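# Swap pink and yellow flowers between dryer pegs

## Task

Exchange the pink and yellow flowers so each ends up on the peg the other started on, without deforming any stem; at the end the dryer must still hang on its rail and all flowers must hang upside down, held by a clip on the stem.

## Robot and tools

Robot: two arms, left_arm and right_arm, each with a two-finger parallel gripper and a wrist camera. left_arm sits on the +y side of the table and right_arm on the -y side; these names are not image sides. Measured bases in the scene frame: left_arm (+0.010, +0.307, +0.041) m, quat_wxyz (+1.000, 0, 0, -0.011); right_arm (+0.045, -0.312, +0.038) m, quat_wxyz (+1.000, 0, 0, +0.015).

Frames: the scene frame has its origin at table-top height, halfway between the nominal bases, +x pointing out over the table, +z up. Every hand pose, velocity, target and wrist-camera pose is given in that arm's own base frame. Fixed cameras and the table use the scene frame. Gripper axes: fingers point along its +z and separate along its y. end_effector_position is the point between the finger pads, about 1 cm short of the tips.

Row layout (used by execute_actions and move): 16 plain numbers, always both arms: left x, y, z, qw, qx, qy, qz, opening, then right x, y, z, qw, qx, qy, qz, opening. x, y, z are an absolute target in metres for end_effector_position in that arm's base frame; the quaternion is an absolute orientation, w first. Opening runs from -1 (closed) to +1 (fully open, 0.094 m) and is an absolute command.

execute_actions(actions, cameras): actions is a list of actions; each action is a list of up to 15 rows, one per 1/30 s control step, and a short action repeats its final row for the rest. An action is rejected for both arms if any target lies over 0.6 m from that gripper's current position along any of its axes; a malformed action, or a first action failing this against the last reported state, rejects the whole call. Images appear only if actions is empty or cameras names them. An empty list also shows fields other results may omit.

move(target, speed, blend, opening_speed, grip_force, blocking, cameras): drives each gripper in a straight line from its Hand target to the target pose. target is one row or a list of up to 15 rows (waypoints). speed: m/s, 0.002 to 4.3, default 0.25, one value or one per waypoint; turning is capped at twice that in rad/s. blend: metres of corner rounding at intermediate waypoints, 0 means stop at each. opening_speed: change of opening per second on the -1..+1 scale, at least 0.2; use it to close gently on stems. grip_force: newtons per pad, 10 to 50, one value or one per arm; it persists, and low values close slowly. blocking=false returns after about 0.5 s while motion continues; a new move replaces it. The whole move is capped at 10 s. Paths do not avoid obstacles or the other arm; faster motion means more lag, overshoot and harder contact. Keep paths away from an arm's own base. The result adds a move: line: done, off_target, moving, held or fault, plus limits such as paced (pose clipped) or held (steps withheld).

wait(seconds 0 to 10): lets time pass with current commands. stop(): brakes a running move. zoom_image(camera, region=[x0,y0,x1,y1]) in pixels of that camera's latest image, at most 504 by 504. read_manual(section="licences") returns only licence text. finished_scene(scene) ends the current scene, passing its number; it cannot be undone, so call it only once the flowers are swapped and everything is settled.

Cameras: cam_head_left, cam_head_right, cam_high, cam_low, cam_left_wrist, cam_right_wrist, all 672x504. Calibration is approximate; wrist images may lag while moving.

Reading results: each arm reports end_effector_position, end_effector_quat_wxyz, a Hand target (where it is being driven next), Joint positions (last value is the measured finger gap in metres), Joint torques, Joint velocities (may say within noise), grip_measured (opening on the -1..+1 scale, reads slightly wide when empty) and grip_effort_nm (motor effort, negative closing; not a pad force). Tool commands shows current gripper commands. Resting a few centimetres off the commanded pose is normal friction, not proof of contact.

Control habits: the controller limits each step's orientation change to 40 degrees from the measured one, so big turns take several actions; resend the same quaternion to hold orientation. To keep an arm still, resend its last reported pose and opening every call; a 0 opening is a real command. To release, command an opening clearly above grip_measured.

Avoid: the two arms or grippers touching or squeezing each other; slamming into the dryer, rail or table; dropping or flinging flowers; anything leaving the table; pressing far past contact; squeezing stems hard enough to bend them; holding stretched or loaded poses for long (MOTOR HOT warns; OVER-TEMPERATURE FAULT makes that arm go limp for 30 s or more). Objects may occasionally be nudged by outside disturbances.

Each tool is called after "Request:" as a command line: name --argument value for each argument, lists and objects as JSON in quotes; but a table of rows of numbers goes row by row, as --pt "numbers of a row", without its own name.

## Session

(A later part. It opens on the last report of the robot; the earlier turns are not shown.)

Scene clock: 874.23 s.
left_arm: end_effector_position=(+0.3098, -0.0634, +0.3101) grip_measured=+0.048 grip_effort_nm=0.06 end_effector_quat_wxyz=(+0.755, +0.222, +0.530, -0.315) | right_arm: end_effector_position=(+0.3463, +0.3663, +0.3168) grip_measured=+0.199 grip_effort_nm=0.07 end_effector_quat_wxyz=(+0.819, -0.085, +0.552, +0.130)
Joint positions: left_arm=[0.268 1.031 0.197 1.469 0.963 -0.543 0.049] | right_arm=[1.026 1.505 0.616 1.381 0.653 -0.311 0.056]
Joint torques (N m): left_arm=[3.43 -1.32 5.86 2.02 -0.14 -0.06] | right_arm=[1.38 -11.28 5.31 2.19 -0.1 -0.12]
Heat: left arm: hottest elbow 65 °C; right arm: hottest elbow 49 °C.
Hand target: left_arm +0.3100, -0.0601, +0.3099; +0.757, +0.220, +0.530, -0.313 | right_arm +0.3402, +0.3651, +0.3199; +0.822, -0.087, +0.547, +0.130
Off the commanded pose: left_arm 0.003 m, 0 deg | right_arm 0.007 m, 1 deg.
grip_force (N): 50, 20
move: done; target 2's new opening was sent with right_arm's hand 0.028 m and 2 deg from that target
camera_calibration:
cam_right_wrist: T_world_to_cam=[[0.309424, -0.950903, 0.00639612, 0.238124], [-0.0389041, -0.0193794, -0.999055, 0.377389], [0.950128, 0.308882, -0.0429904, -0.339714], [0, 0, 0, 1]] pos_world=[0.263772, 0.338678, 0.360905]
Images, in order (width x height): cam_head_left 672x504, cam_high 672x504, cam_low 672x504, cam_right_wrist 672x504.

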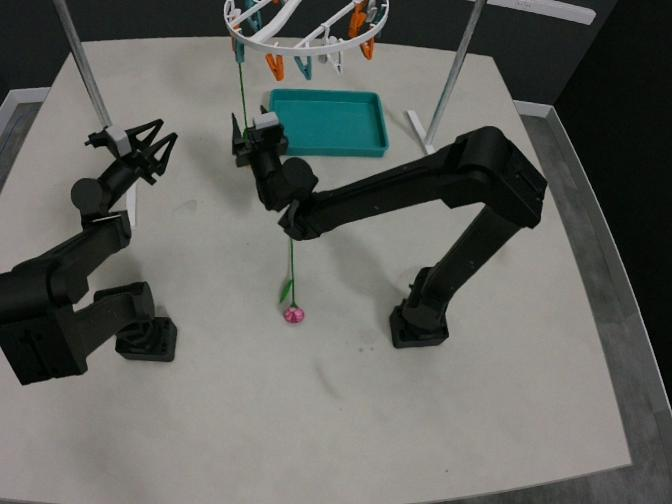

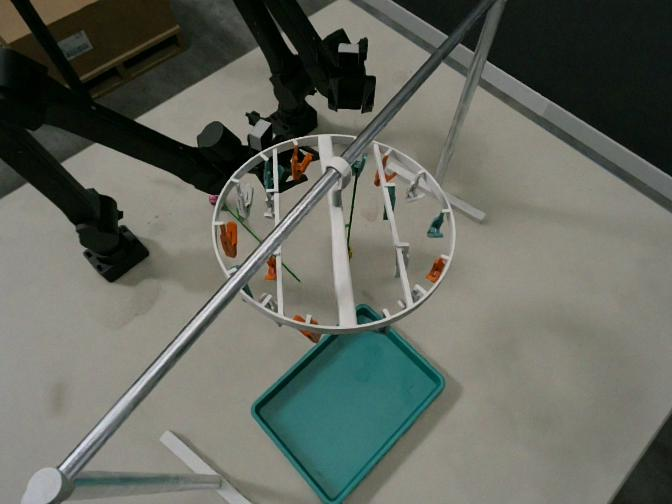

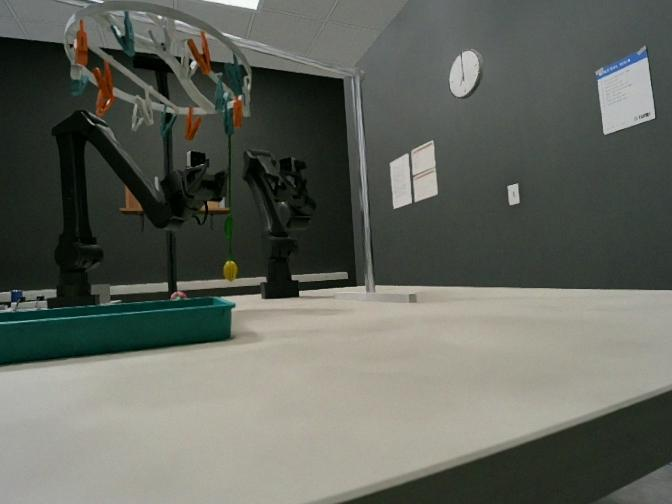

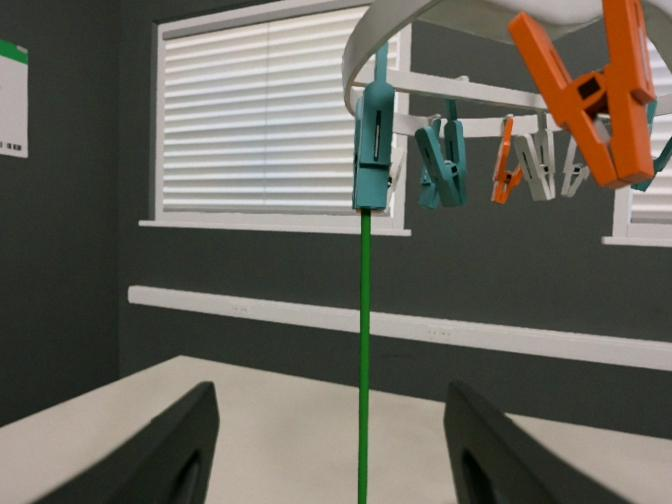

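Request:
move --pt "0.3000 -0.1000 0.2800 0.72000 0.21000 0.61000 -0.26000 0.05 0.2800 0.2900 0.3150 0.79900 -0.15200 0.53900 0.21900 0.2" --pt "0.2800 -0.1900 0.2200 0.37941 0.12059 0.91597 -0.04995 0.05 0.2700 0.1100 0.3600 0.79089 -0.16769 0.53346 0.24861 0.1" --pt "0.2600 -0.3070 0.0500 -0.0314 0.0148 0.9994 0.0005 0.1 0.2900 0.0800 0.3700 0.79089 -0.16769 0.53346 0.24861 0.1" --speed 0.22 --blend 0.03 --grip_force '[20, 50]' --cameras '["cam_head_left", "cam_left_wrist", "cam_right_wrist"]'

Scene clock: 892.50 s.
left_arm: end_effector_position=(+0.2507, -0.2895, +0.0395) grip_measured=+0.098 grip_effort_nm=0.06 end_effector_quat_wxyz=(-0.039, +0.014, +0.999, +0.011) | right_arm: end_effector_position=(+0.2878, +0.0826, +0.3483) grip_measured=+0.101 grip_effort_nm=-0.07 end_effector_quat_wxyz=(+0.780, -0.167, +0.548, +0.250)
Joint positions: left_arm=[-0.836 1.57 0.948 -1.018 0.043 -0.807 0.052] | right_arm=[-0.065 0.499 0.196 0.739 -0.624 0.28 0.052]
Joint torques (N m): left_arm=[1.79 -9.05 9.57 -0.16 0.13 -0.06] | right_arm=[-0.5 3.9 11.3 2.28 0.07 0.19]
Heat: left arm: hottest elbow 64 °C; right arm: hottest elbow 48 °C.
Hand target: left_arm +0.2595, -0.3065, +0.0502; -0.031, +0.015, +0.999, +0.000 | right_arm +0.2892, +0.0800, +0.3696; +0.791, -0.168, +0.534, +0.248
Off the commanded pose: left_arm 0.022 m, 1 deg | right_arm 0.022 m, 2 deg.
grip_force (N): 20, 50
move: off_target (left_arm, right_arm); blend cut to 0 m at target 2; target 3's new opening was sent with left_arm's hand 0.022 m and 1 deg from that target
camera_calibration:
cam_left_wrist: T_world_to_cam=[[-0.0431184, -0.99877, -0.0244973, -0.277463], [-0.870529, 0.0255279, 0.491455, 0.243973], [-0.490225, 0.0425163, -0.870558, 0.261904], [0, 0, 0, 1]] pos_world=[0.328814, -0.294485, 0.101304]
cam_right_wrist: T_world_to_cam=[[0.575649, -0.81769, -0.00334139, -0.0979968], [-0.0663252, -0.0426189, -0.996887, 0.410131], [0.815003, 0.574079, -0.078767, -0.165762], [0, 0, 0, 1]] pos_world=[0.21871, 0.0325089, 0.39547]
Images, in order (width x height): cam_head_left 672x504, cam_left_wrist 672x504, cam_right_wrist 672x504.

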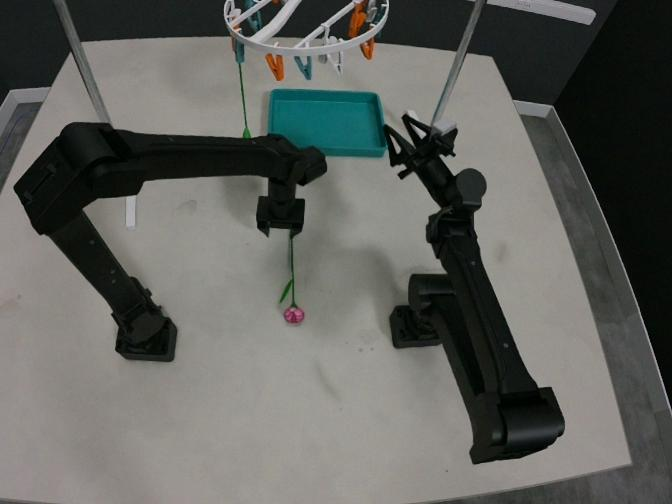

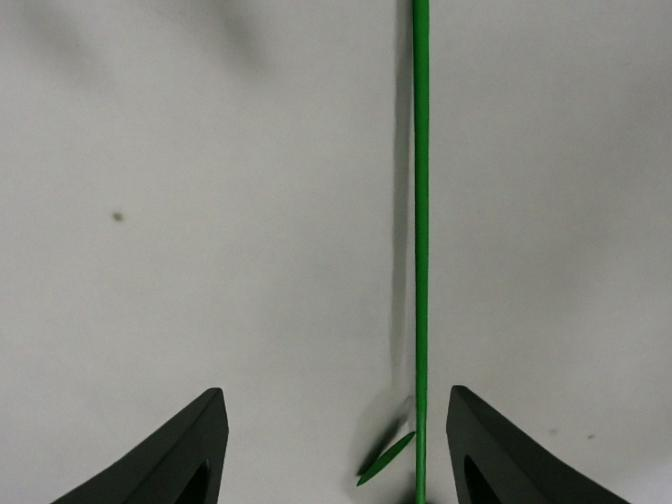

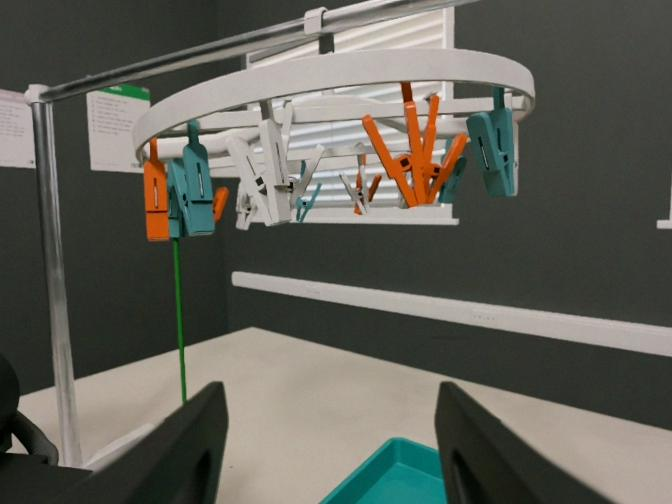

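Request:
move --target '[0.2090, -0.3340, 0.0120, -0.0157, 0.0148, 0.9998, 0.0005, 0.0, 0.2900, 0.0800, 0.3700, 0.79089, -0.16769, 0.53346, 0.24861, 0.1]' --speed 0.15 --grip_force '[20, 50]' --cameras '["cam_left_wrist"]'

Scene clock: 909.37 s.
left_arm: end_effector_position=(+0.2092, -0.3301, +0.0155) grip_measured=+0.002 grip_effort_nm=-0.12 end_effector_quat_wxyz=(-0.018, +0.016, +1.000, +0.001) | right_arm: end_effector_position=(+0.2878, +0.0826, +0.3483) grip_measured=+0.101 grip_effort_nm=-0.08 end_effector_quat_wxyz=(+0.780, -0.167, +0.548, +0.250)
Joint positions: left_arm=[-0.992 1.603 0.912 -0.902 0.029 -0.959 0.047] | right_arm=[-0.065 0.499 0.196 0.739 -0.624 0.28 0.052]
Joint torques (N m): left_arm=[2.02 -9.23 6.15 0.9 -0.11 -0.05] | right_arm=[-0.21 3.96 11.33 2.28 0.07 0.19]
Heat: left arm: hottest elbow 66 °C; right arm: hottest elbow 51 °C.
Hand target: left_arm +0.2090, -0.3339, +0.0120; -0.016, +0.015, +1.000, +0.001 | right_arm +0.2892, +0.0800, +0.3696; +0.791, -0.168, +0.534, +0.248
Off the commanded pose: left_arm 0.005 m, 0 deg | right_arm 0.022 m, 2 deg.
grip_force (N): 20, 50
move: off_target (right_arm)
camera_calibration:
cam_left_wrist: T_world_to_cam=[[-0.0464256, -0.998901, -0.00638789, -0.320046], [-0.890408, 0.0384829, 0.453533, 0.229772], [-0.452789, 0.0267434, -0.891217, 0.209803], [0, 0, 0, 1]] pos_world=[0.284729, -0.334147, 0.080726]
Images, in order (width x height): cam_left_wrist 672x504.

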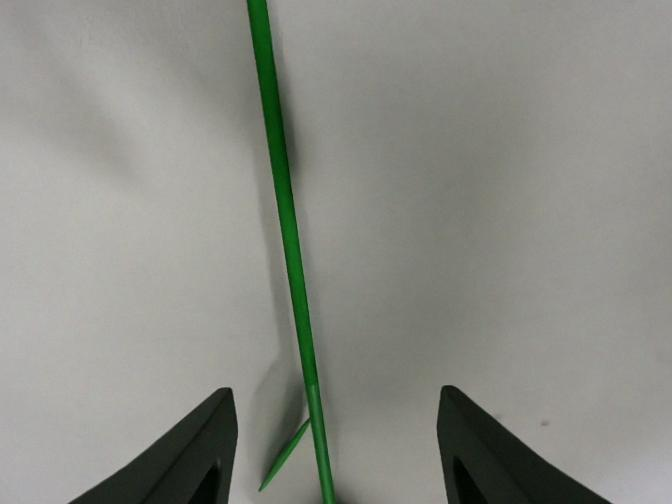

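Request:
move --pt "0.2020 -0.3155 -0.0280 -0.0157 0.0000 0.9998 0.0005 0.0 0.2900 0.0800 0.3700 0.79089 -0.16769 0.53346 0.24861 0.1" --pt "0.2020 -0.3155 -0.0280 -0.0157 0.0000 0.9998 0.0005 -0.96 0.2900 0.0800 0.3700 0.79089 -0.16769 0.53346 0.24861 0.1" --speed 0.1 --opening_speed 0.6 --grip_force '[20, 50]' --cameras '["cam_left_wrist"]'

Scene clock: 924.33 s.
left_arm: end_effector_position=(+0.1993, -0.3150, -0.0241) grip_measured=-0.921 grip_effort_nm=-0.49 end_effector_quat_wxyz=(-0.017, +0.007, +1.000, +0.000) | right_arm: end_effector_position=(+0.2878, +0.0826, +0.3483) grip_measured=+0.101 grip_effort_nm=-0.07 end_effector_quat_wxyz=(+0.780, -0.167, +0.548, +0.250)
Joint positions: left_arm=[-0.992 1.644 0.823 -0.77 0.029 -0.979 0.004] | right_arm=[-0.065 0.499 0.196 0.739 -0.624 0.28 0.052]
Joint torques (N m): left_arm=[2.84 -8.88 5.37 0.88 -0.11 -0.05] | right_arm=[-0.03 3.78 11.4 2.25 0.08 0.18]
Heat: left arm: hottest elbow 61 °C; right arm: hottest elbow 53 °C.
Hand target: left_arm +0.2021, -0.3155, -0.0279; -0.016, +0.000, +1.000, +0.000 | right_arm +0.2892, +0.0800, +0.3696; +0.791, -0.168, +0.534, +0.248
Off the commanded pose: left_arm 0.005 m, 1 deg | right_arm 0.022 m, 2 deg.
grip_force (N): 20, 50
move: off_target (right_arm)
camera_calibration:
cam_left_wrist: T_world_to_cam=[[-0.0269724, -0.999622, -0.00525196, -0.309697], [-0.8916, 0.0216813, 0.452305, 0.233197], [-0.452021, 0.0168824, -0.891848, 0.166318], [0, 0, 0, 1]] pos_world=[0.274745, -0.317444, 0.0412272]
Images, in order (width x height): cam_left_wrist 672x504.

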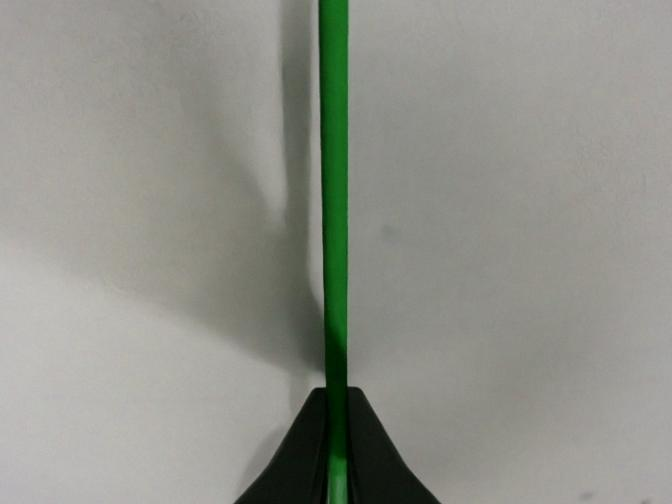

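Request:
move --pt "0.2020 -0.3155 0.1000 -0.0157 0.0000 0.9998 0.0005 -0.96 0.3200 0.0920 0.3850 0.79089 -0.16769 0.53346 0.24861 0.1" --pt "0.2600 -0.3100 0.2000 0.37941 0.12059 0.91597 -0.04995 -0.96 0.3720 0.1170 0.4080 0.79089 -0.16769 0.53346 0.24861 0.1" --pt "0.3300 -0.3100 0.2350 0.65620 0.26340 0.65620 -0.26340 -0.96 0.3720 0.1170 0.4080 0.79089 -0.16769 0.53346 0.24861 0.1" --speed 0.22 --blend 0.03 --grip_force '[20, 50]' --cameras '["cam_low", "cam_left_wrist", "cam_right_wrist", "cam_high"]'

Request:
zoom_image --camera "cam_low" --region '[60, 50, 300, 310]'

Request:
zoom_image --camera "cam_right_wrist" --region '[240, 210, 540, 504]'

Scene clock: 941.27 s.
left_arm: end_effector_position=(+0.3257, -0.3124, +0.2337) grip_measured=-0.922 grip_effort_nm=-0.51 end_effector_quat_wxyz=(+0.649, +0.265, +0.661, -0.268) | right_arm: end_effector_position=(+0.3663, +0.1122, +0.3745) grip_measured=+0.101 grip_effort_nm=-0.08 end_effector_quat_wxyz=(+0.772, -0.155, +0.562, +0.255)
Joint positions: left_arm=[-0.758 1.152 0.378 0.76 0.013 -0.01 0.004] | right_arm=[0.092 0.827 0.386 0.809 -0.468 0.221 0.052]
Joint torques (N m): left_arm=[3.37 -3.6 6.91 3.15 0.15 0.18] | right_arm=[1.32 -0.44 12.59 2.39 0.2 -0.12]
Heat: left arm: hottest elbow 59 °C; right arm: hottest elbow 55 °C.
Hand target: left_arm +0.3300, -0.3099, +0.2352; +0.656, +0.263, +0.656, -0.263 | right_arm +0.3699, +0.1163, +0.4072; +0.791, -0.167, +0.534, +0.249
Off the commanded pose: left_arm 0.005 m, 1 deg | right_arm 0.034 m, 4 deg.
grip_force (N): 20, 50
move: off_target (right_arm)
camera_calibration:
cam_left_wrist: T_world_to_cam=[[-0.693474, -0.720473, -0.00358674, 0.00156424], [-0.309902, 0.302775, -0.90127, 0.443966], [0.650427, -0.623896, -0.433242, -0.213075], [0, 0, 0, 1]] pos_world=[0.27726, -0.266231, 0.307826]
cam_right_wrist: T_world_to_cam=[[0.569846, -0.820954, -0.0361972, -0.104159], [-0.103595, -0.0280714, -0.994223, 0.45375], [0.815195, 0.570305, -0.101043, -0.235962], [0, 0, 0, 1]] pos_world=[0.298716, 0.061798, 0.423517]
Images, in order (width x height): cam_high 672x504, cam_low 672x504, cam_left_wrist 672x504, cam_right_wrist 672x504.

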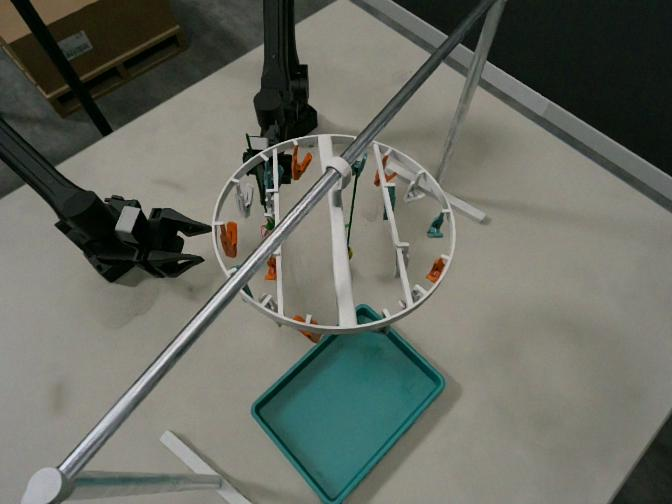

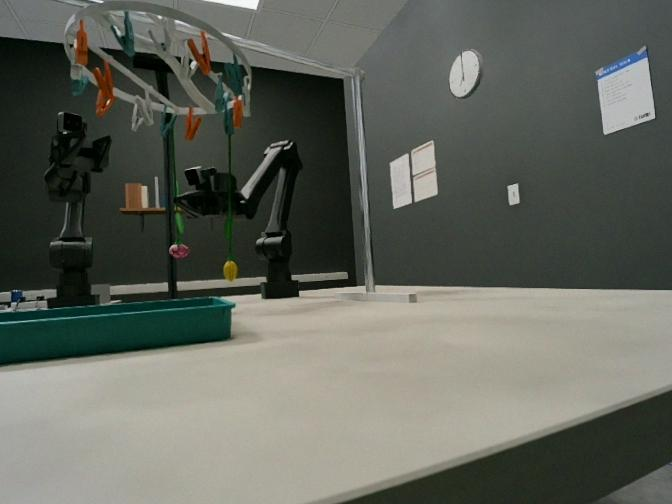

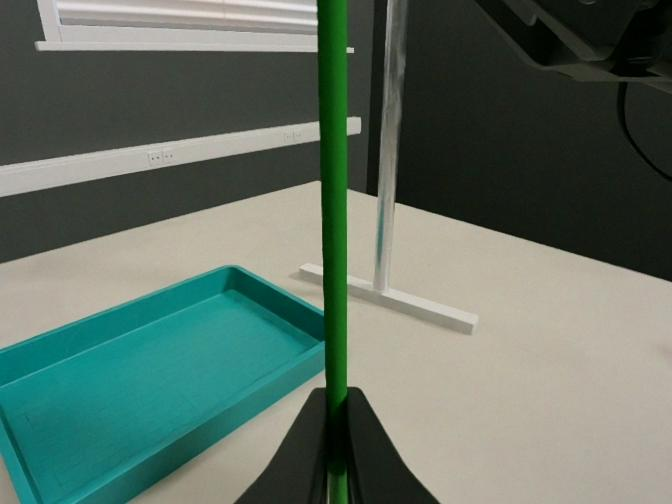

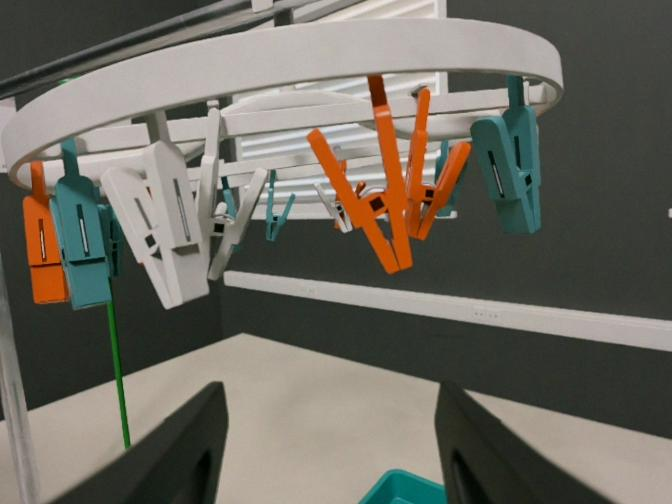

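Scaled by 1.938 from the camera's 672x504 image, which has a finer 960x720 frame.

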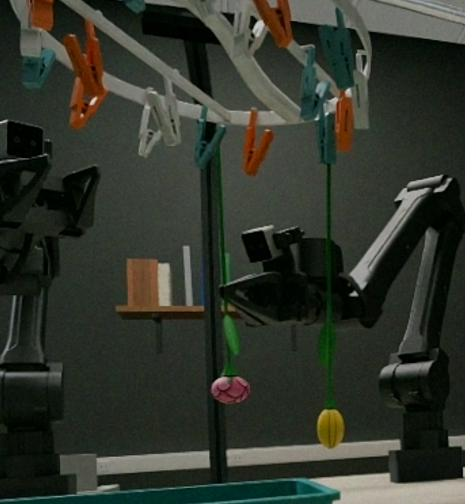

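Scaled by 1.680 from the camera's 672x504 image, which has a finer 960x720 frame.

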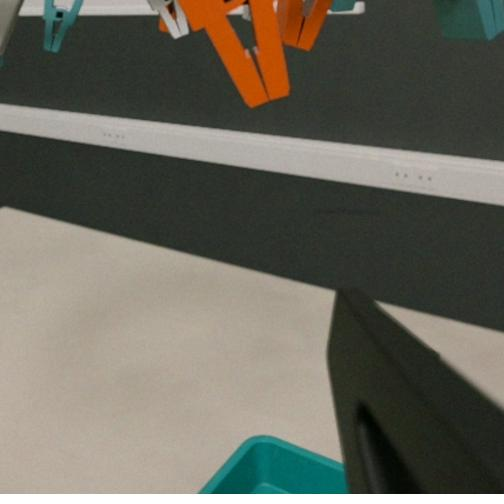

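Request:
move --pt "0.3550 -0.3350 0.1880 0.65620 0.26340 0.65620 -0.26340 -0.96 0.3720 0.1170 0.4080 0.79089 -0.16769 0.53346 0.24861 0.1" --pt "0.4570 -0.4300 0.1920 0.65620 0.26340 0.65620 -0.26340 -0.96 0.3720 0.1170 0.4080 0.79089 -0.16769 0.53346 0.24861 0.1" --speed 0.18 --blend 0.02 --grip_force '[20, 50]' --cameras '["cam_low", "cam_right_wrist", "cam_high", "cam_head_left"]'

Request:
zoom_image --camera "cam_low" --region '[60, 50, 300, 310]'

Request:
zoom_image --camera "cam_right_wrist" --region '[280, 60, 480, 360]'

Scene clock: 976.07 s.
left_arm: end_effector_position=(+0.4414, -0.4221, +0.1805) grip_measured=-0.922 grip_effort_nm=-0.51 end_effector_quat_wxyz=(+0.646, +0.266, +0.664, -0.266) | right_arm: end_effector_position=(+0.3663, +0.1122, +0.3745) grip_measured=+0.101 grip_effort_nm=-0.07 end_effector_quat_wxyz=(+0.772, -0.155, +0.562, +0.255)
Joint positions: left_arm=[-0.758 1.705 0.757 0.923 0.013 -0.01 0.004] | right_arm=[0.092 0.827 0.386 0.809 -0.468 0.221 0.052]
Joint torques (N m): left_arm=[3.14 -9.88 9.21 1.83 0.02 0.17] | right_arm=[1.55 -0.32 12.57 2.39 0.19 -0.11]
Heat: left arm: hottest elbow 57 °C; right arm: hottest elbow 59 °C.
Hand target: left_arm +0.4562, -0.4292, +0.1922; +0.656, +0.263, +0.656, -0.263 | right_arm +0.3699, +0.1163, +0.4072; +0.791, -0.167, +0.534, +0.249
Off the commanded pose: left_arm 0.021 m, 2 deg | right_arm 0.034 m, 4 deg.
grip_force (N): 20, 50
move: off_target (left_arm, right_arm)
camera_calibration:
cam_right_wrist: T_world_to_cam=[[0.569846, -0.820954, -0.0361972, -0.104159], [-0.103595, -0.0280714, -0.994223, 0.45375], [0.815195, 0.570305, -0.101043, -0.235962], [0, 0, 0, 1]] pos_world=[0.298716, 0.061798, 0.423517]
Images, in order (width x height): cam_head_left 672x504, cam_high 672x504, cam_low 672x504, cam_right_wrist 672x504.

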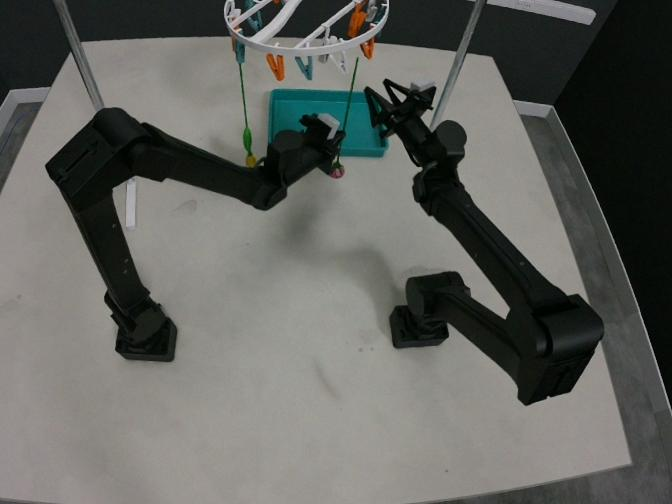

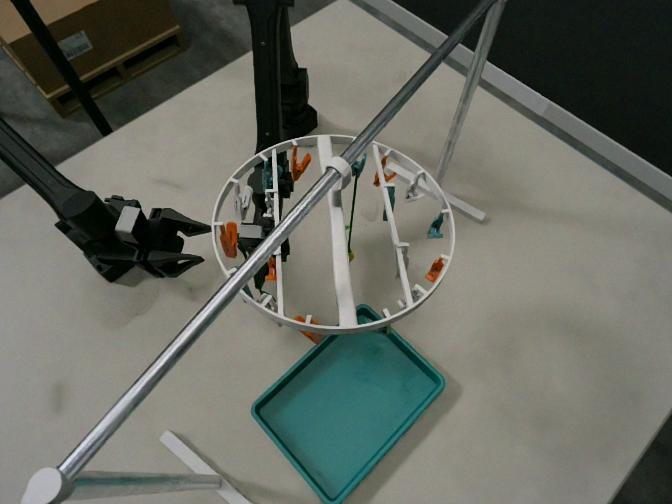

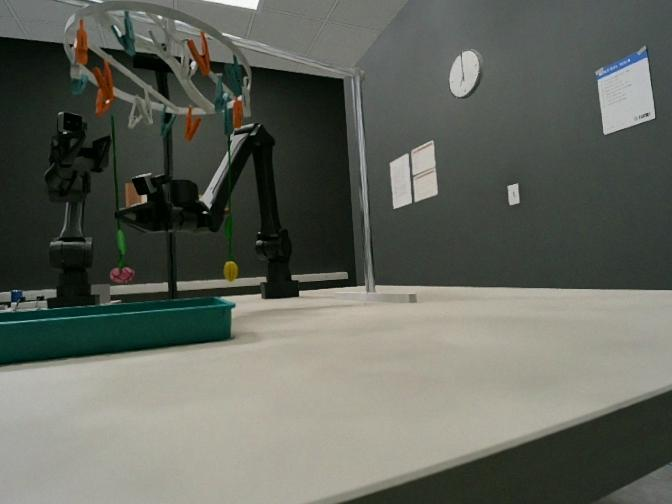

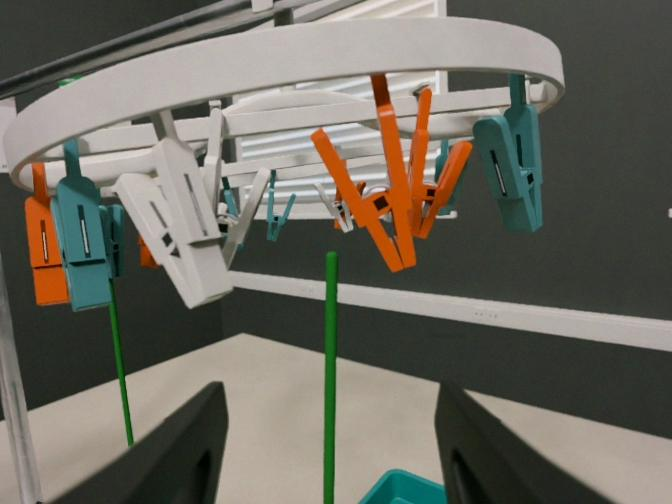

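Scaled by 1.938 from the camera's 672x504 image, which has a finer 960x720 frame.

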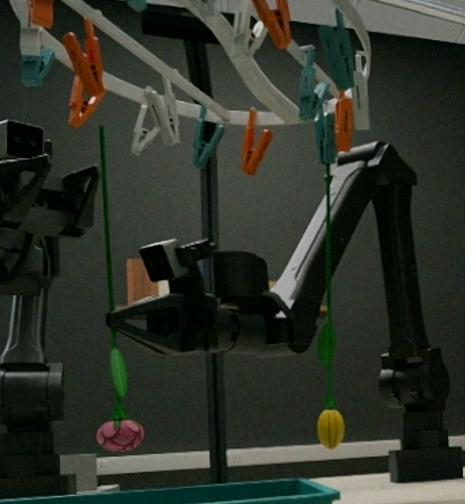

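Scaled by 1.680 from the camera's 672x504 image, which has a finer 960x720 frame.

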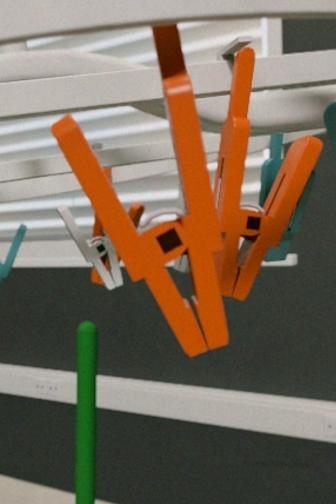

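Request:
move --target '[0.4600, -0.4470, 0.1650, 0.65620, 0.26340, 0.65620, -0.26340, -0.96, 0.3720, 0.1170, 0.4080, 0.79089, -0.16769, 0.53346, 0.24861, 0.1]' --speed 0.1 --grip_force '[20, 50]' --cameras '["cam_low", "cam_right_wrist", "cam_high", "cam_head_left"]'

Request:
zoom_image --camera "cam_low" --region '[60, 50, 180, 300]'

Request:
zoom_image --camera "cam_right_wrist" --region '[280, 60, 480, 360]'

Request:
zoom_image --camera "cam_high" --region '[200, 200, 300, 320]'

Scene clock: 997.57 s.
left_arm: end_effector_position=(+0.4529, -0.4308, +0.1461) grip_measured=-0.922 grip_effort_nm=-0.51 end_effector_quat_wxyz=(+0.637, +0.265, +0.677, -0.256) | right_arm: end_effector_position=(+0.3663, +0.1122, +0.3745) grip_measured=+0.101 grip_effort_nm=-0.08 end_effector_quat_wxyz=(+0.772, -0.155, +0.562, +0.255)
Joint positions: left_arm=[-0.762 1.8 0.79 0.953 -0.007 -0.01 0.004] | right_arm=[0.092 0.827 0.386 0.809 -0.468 0.221 0.052]
Joint torques (N m): left_arm=[1.73 -11.22 8.53 3.17 -0.08 0.16] | right_arm=[1.55 -0.26 12.59 2.41 0.19 -0.12]
Heat: left arm: hottest elbow 61 °C; right arm: hottest elbow 61 °C.
Hand target: left_arm +0.4588, -0.4461, +0.1653; +0.656, +0.263, +0.656, -0.264 | right_arm +0.3699, +0.1163, +0.4072; +0.791, -0.167, +0.534, +0.249
Off the commanded pose: left_arm 0.026 m, 3 deg | right_arm 0.034 m, 4 deg.
grip_force (N): 20, 50
move: off_target (left_arm, right_arm)
camera_calibration:
cam_right_wrist: T_world_to_cam=[[0.569846, -0.820954, -0.0361972, -0.104159], [-0.103595, -0.0280714, -0.994223, 0.45375], [0.815195, 0.570305, -0.101043, -0.235962], [0, 0, 0, 1]] pos_world=[0.298716, 0.061798, 0.423517]
Images, in order (width x height): cam_head_left 672x504, cam_high 672x504, cam_low 672x504, cam_right_wrist 672x504.

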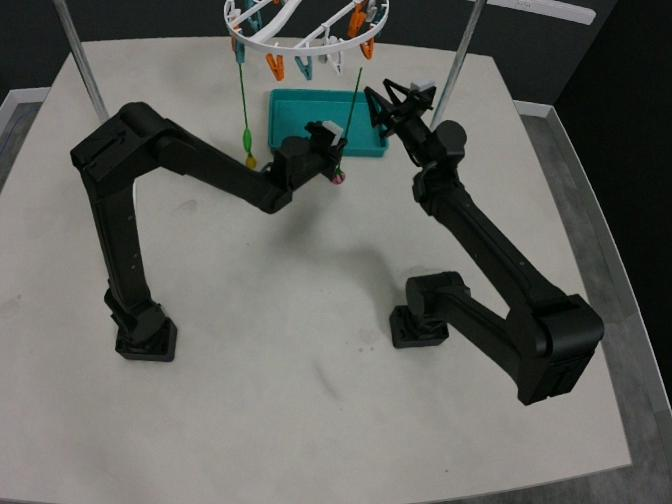

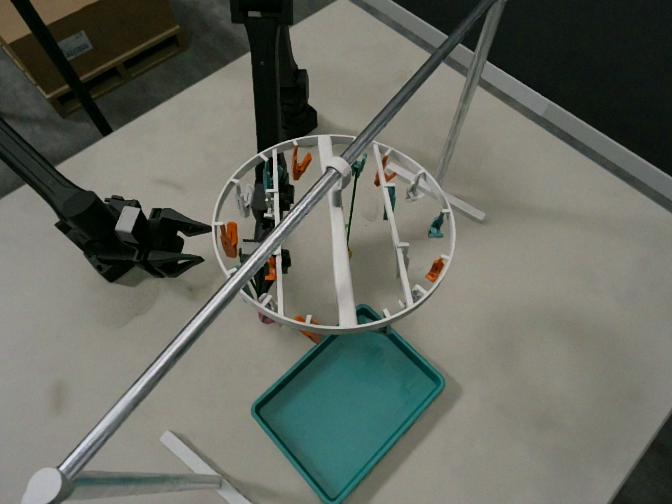

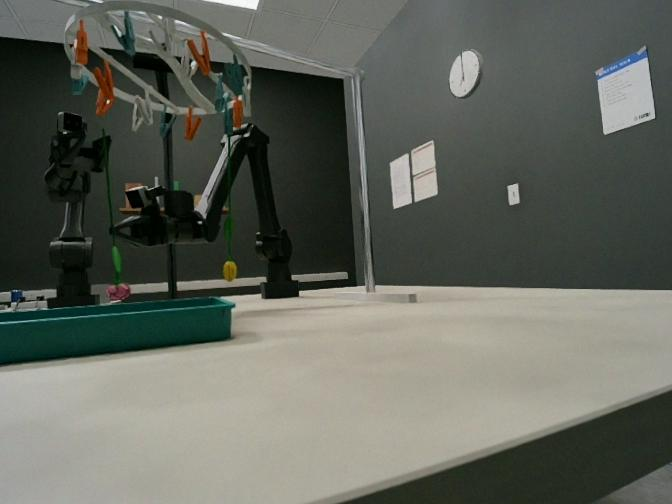

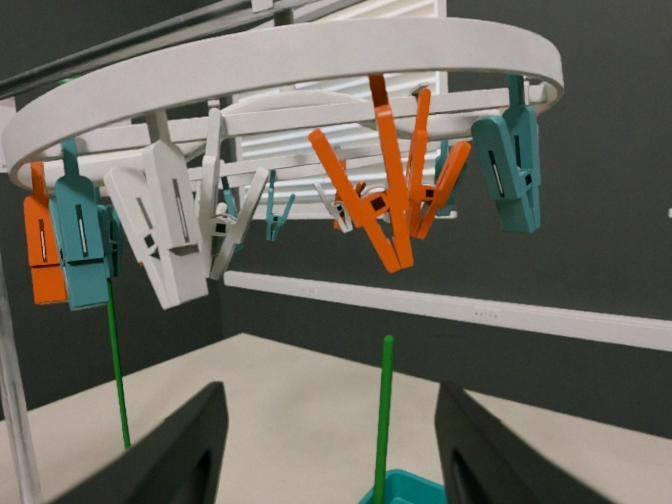

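Scaled by 2.016 from the camera's 672x504 image, which has a finer 960x720 frame.

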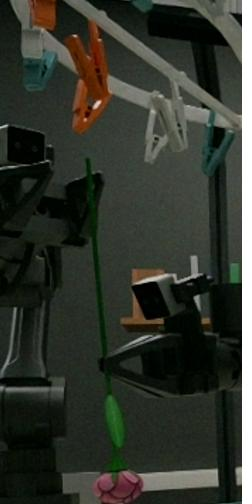

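Scaled by 1.680 from the camera's 672x504 image, which has a finer 960x720 frame.

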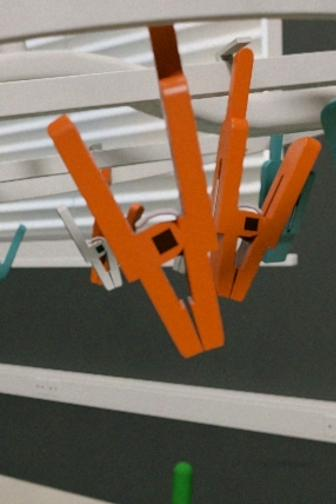

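Scaled by 4.200 from the camera's 672x504 image, which has a finer 960x720 frame.

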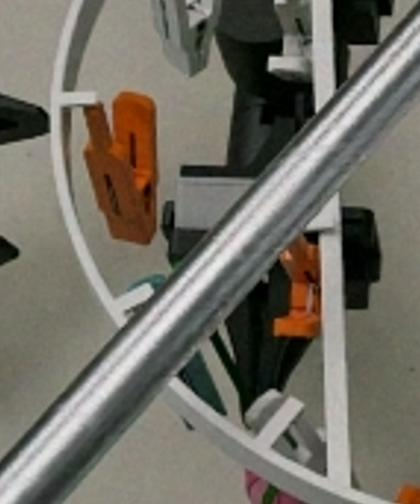

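Request:
move --target '[0.4630, -0.4490, 0.1800, 0.67871, 0.25406, 0.63292, -0.27244, -0.96, 0.3720, 0.1170, 0.4080, 0.79089, -0.16769, 0.53346, 0.24861, 0.1]' --speed 0.08 --grip_force '[20, 50]' --cameras '["cam_low", "cam_right_wrist", "cam_high"]'

Request:
zoom_image --camera "cam_low" --region '[60, 50, 180, 300]'

Request:
zoom_image --camera "cam_right_wrist" --region '[280, 60, 480, 360]'

Request:
zoom_image --camera "cam_high" --region '[200, 200, 300, 320]'

Scene clock: 1015.07 s.
left_arm: end_effector_position=(+0.4561, -0.4338, +0.1632) grip_measured=-0.922 grip_effort_nm=-0.51 end_effector_quat_wxyz=(+0.661, +0.255, +0.653, -0.266) | right_arm: end_effector_position=(+0.3663, +0.1122, +0.3745) grip_measured=+0.101 grip_effort_nm=-0.07 end_effector_quat_wxyz=(+0.772, -0.155, +0.562, +0.255)
Joint positions: left_arm=[-0.762 1.81 0.802 1.024 -0.007 -0.01 0.004] | right_arm=[0.092 0.827 0.386 0.809 -0.468 0.221 0.052]
Joint torques (N m): left_arm=[1.85 -10.93 8.54 3.15 -0.02 0.16] | right_arm=[1.32 -0.15 12.63 2.36 0.19 -0.11]
Heat: left arm: hottest elbow 61 °C; right arm: hottest elbow 62 °C.
Hand target: left_arm +0.4619, -0.4482, +0.1802; +0.679, +0.254, +0.633, -0.273 | right_arm +0.3699, +0.1163, +0.4072; +0.791, -0.167, +0.534, +0.249
Off the commanded pose: left_arm 0.024 m, 3 deg | right_arm 0.034 m, 4 deg.
grip_force (N): 20, 50
move: off_target (left_arm, right_arm)
camera_calibration:
cam_right_wrist: T_world_to_cam=[[0.569846, -0.820954, -0.0361972, -0.104159], [-0.103595, -0.0280714, -0.994223, 0.45375], [0.815195, 0.570305, -0.101043, -0.235962], [0, 0, 0, 1]] pos_world=[0.298716, 0.061798, 0.423517]
Images, in order (width x height): cam_high 672x504, cam_low 672x504, cam_right_wrist 672x504.

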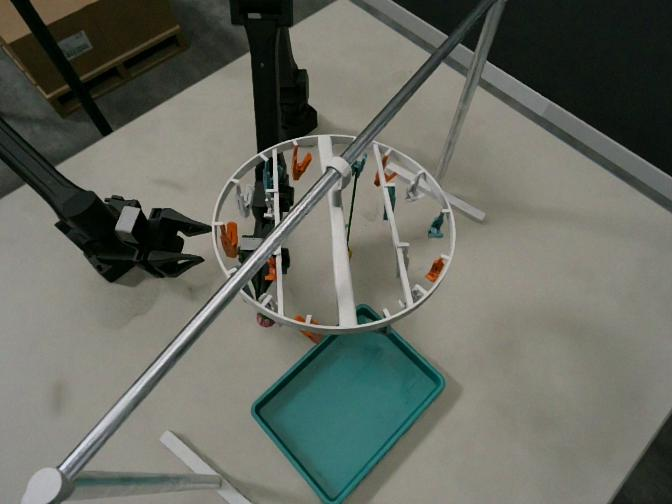

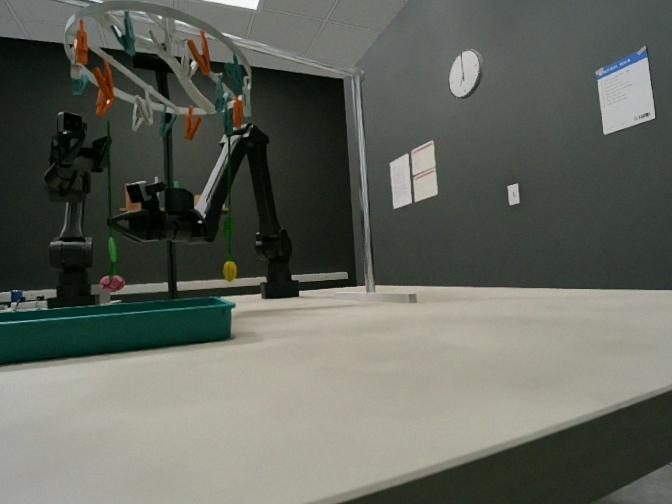

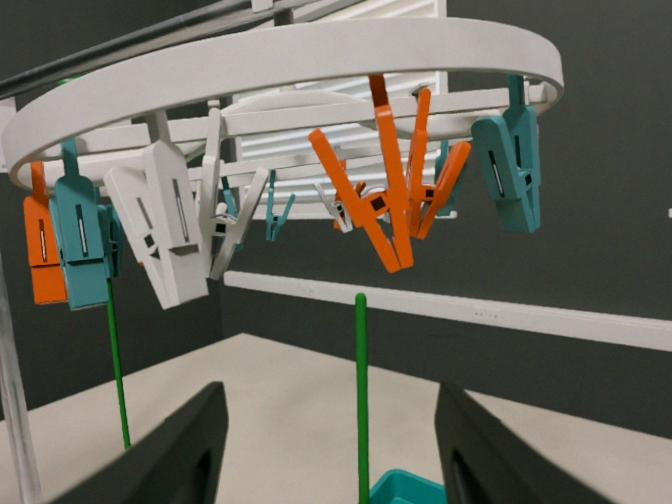

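Scaled by 2.016 from the camera's 672x504 image, which has a finer 960x720 frame.

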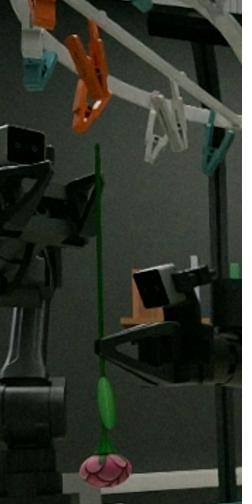

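Scaled by 1.680 from the camera's 672x504 image, which has a finer 960x720 frame.

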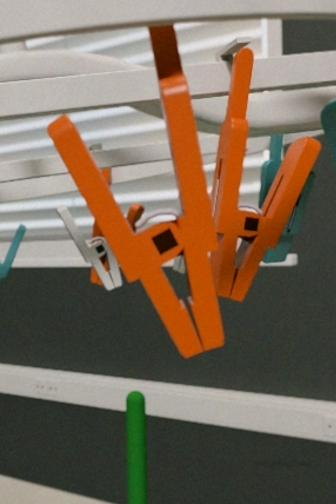

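Scaled by 4.200 from the camera's 672x504 image, which has a finer 960x720 frame.

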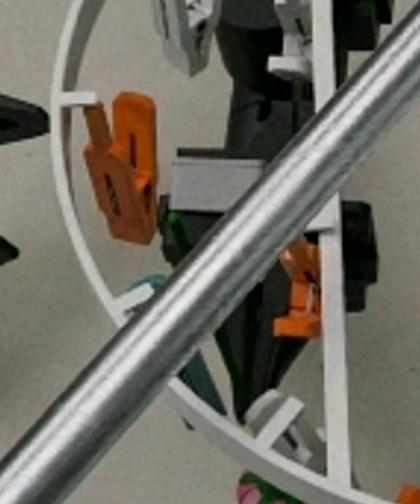

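Request:
wait --seconds 0.1 --cameras '["cam_head_left", "cam_head_right", "cam_high", "cam_low"]'

Request:
zoom_image --camera "cam_head_left" --region '[325, 10, 405, 100]'

Request:
zoom_image --camera "cam_head_right" --region '[310, 0, 390, 90]'

Request:
zoom_image --camera "cam_high" --region '[210, 215, 260, 275]'

Request:
zoom_image --camera "cam_low" --region '[80, 60, 140, 130]'

Scene clock: 1036.03 s.
left_arm: end_effector_position=(+0.4561, -0.4338, +0.1630) grip_measured=-0.922 grip_effort_nm=-0.51 end_effector_quat_wxyz=(+0.661, +0.255, +0.653, -0.266) | right_arm: end_effector_position=(+0.3663, +0.1122, +0.3745) grip_measured=+0.101 grip_effort_nm=-0.07 end_effector_quat_wxyz=(+0.772, -0.155, +0.562, +0.255)
Joint positions: left_arm=[-0.762 1.81 0.802 1.024 -0.007 -0.01 0.004] | right_arm=[0.092 0.827 0.386 0.809 -0.468 0.221 0.052]
Joint torques (N m): left_arm=[1.79 -10.99 8.54 3.14 -0.02 0.17] | right_arm=[1.49 -0.38 12.6 2.43 0.2 -0.13]
Heat: left arm: hottest elbow 62 °C; right arm: hottest elbow 63 °C.
Hand target: left_arm +0.4619, -0.4482, +0.1801; +0.678, +0.254, +0.633, -0.273 | right_arm +0.3699, +0.1163, +0.4072; +0.791, -0.167, +0.534, +0.249
Tool commands: left_gripper/opening=-0.96 right_gripper/opening=+0.1
Off the commanded pose: left_arm 0.024 m, 3 deg | right_arm 0.034 m, 4 deg.
grip_force (N): 20, 50
wait: 0.10 s; at rest from the start
Images, in order (width x height): cam_head_left 672x504, cam_head_right 672x504, cam_high 672x504, cam_low 672x504.

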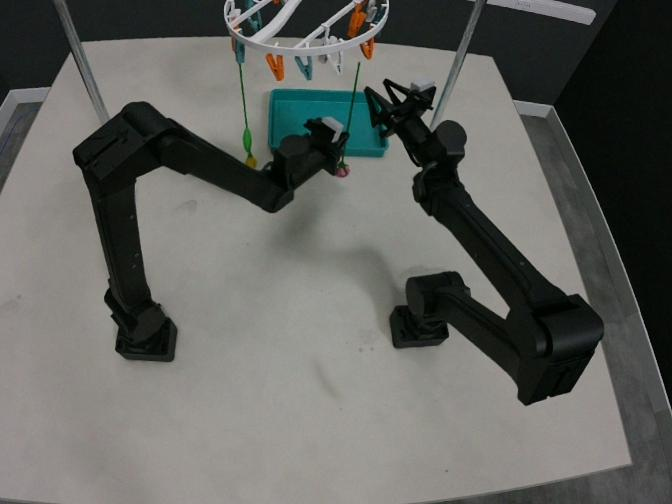

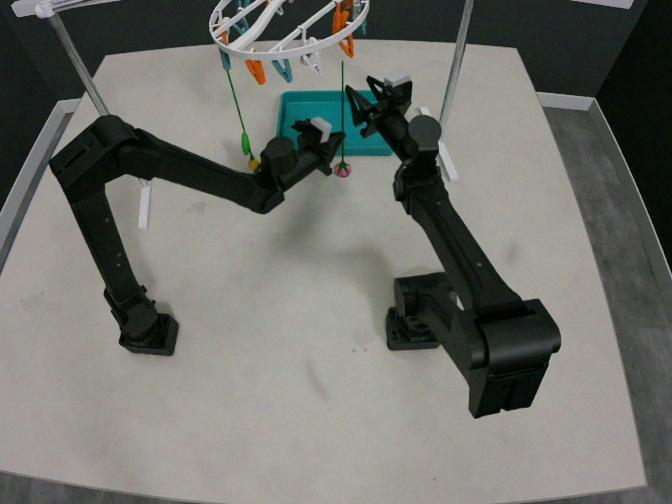

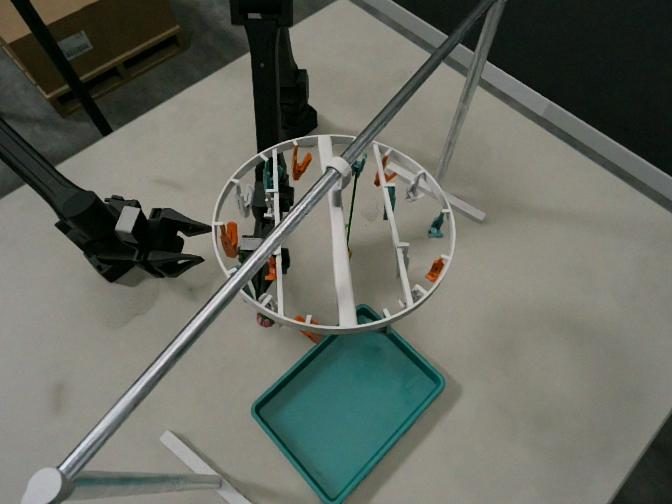

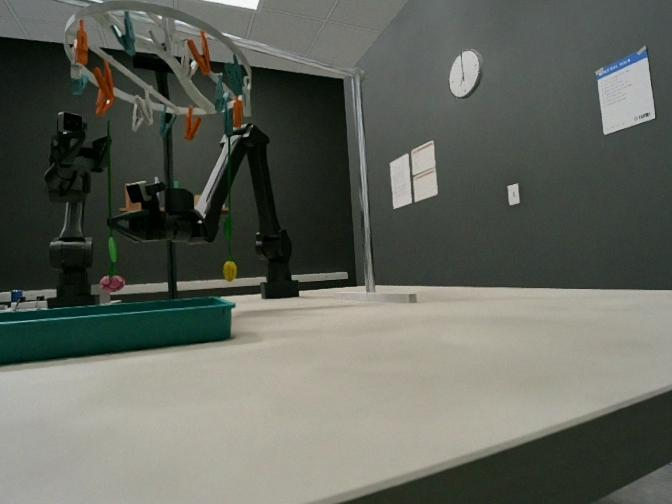

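Scaled by 5.600 from the camera's 672x504 image, which has a finer 960x720 frame.

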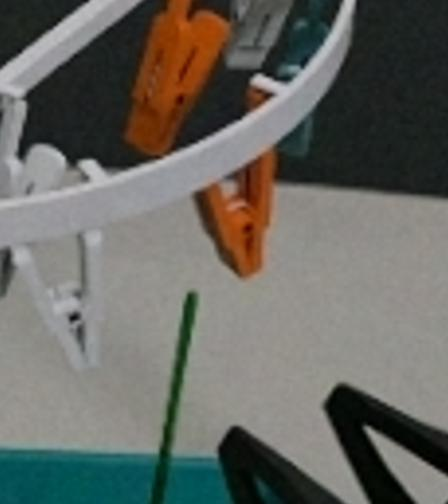

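Scaled by 5.600 from the camera's 672x504 image, which has a finer 960x720 frame.

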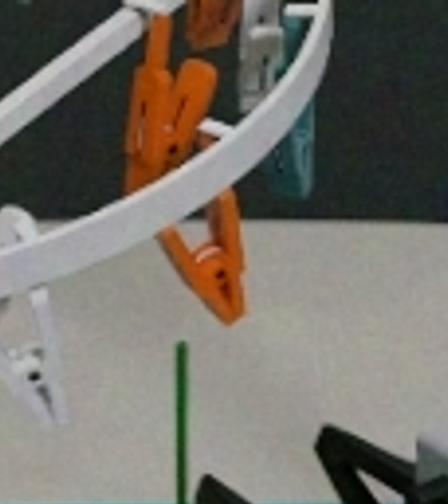

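Scaled by 8.400 from the camera's 672x504 image, which has a finer 960x720 frame.

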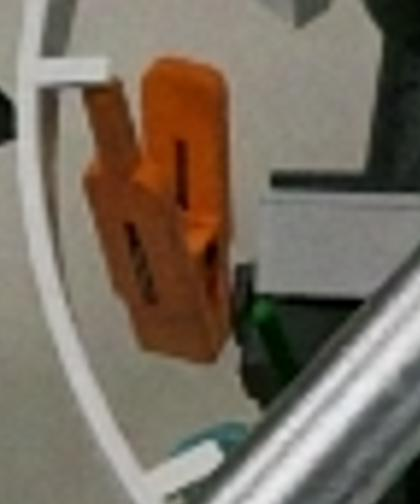

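Scaled by 7.200 from the camera's 672x504 image, which has a finer 960x720 frame.

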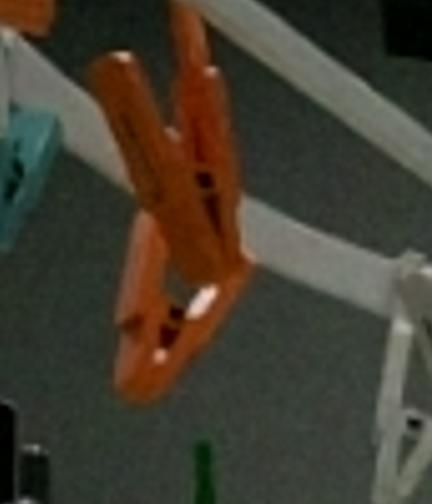

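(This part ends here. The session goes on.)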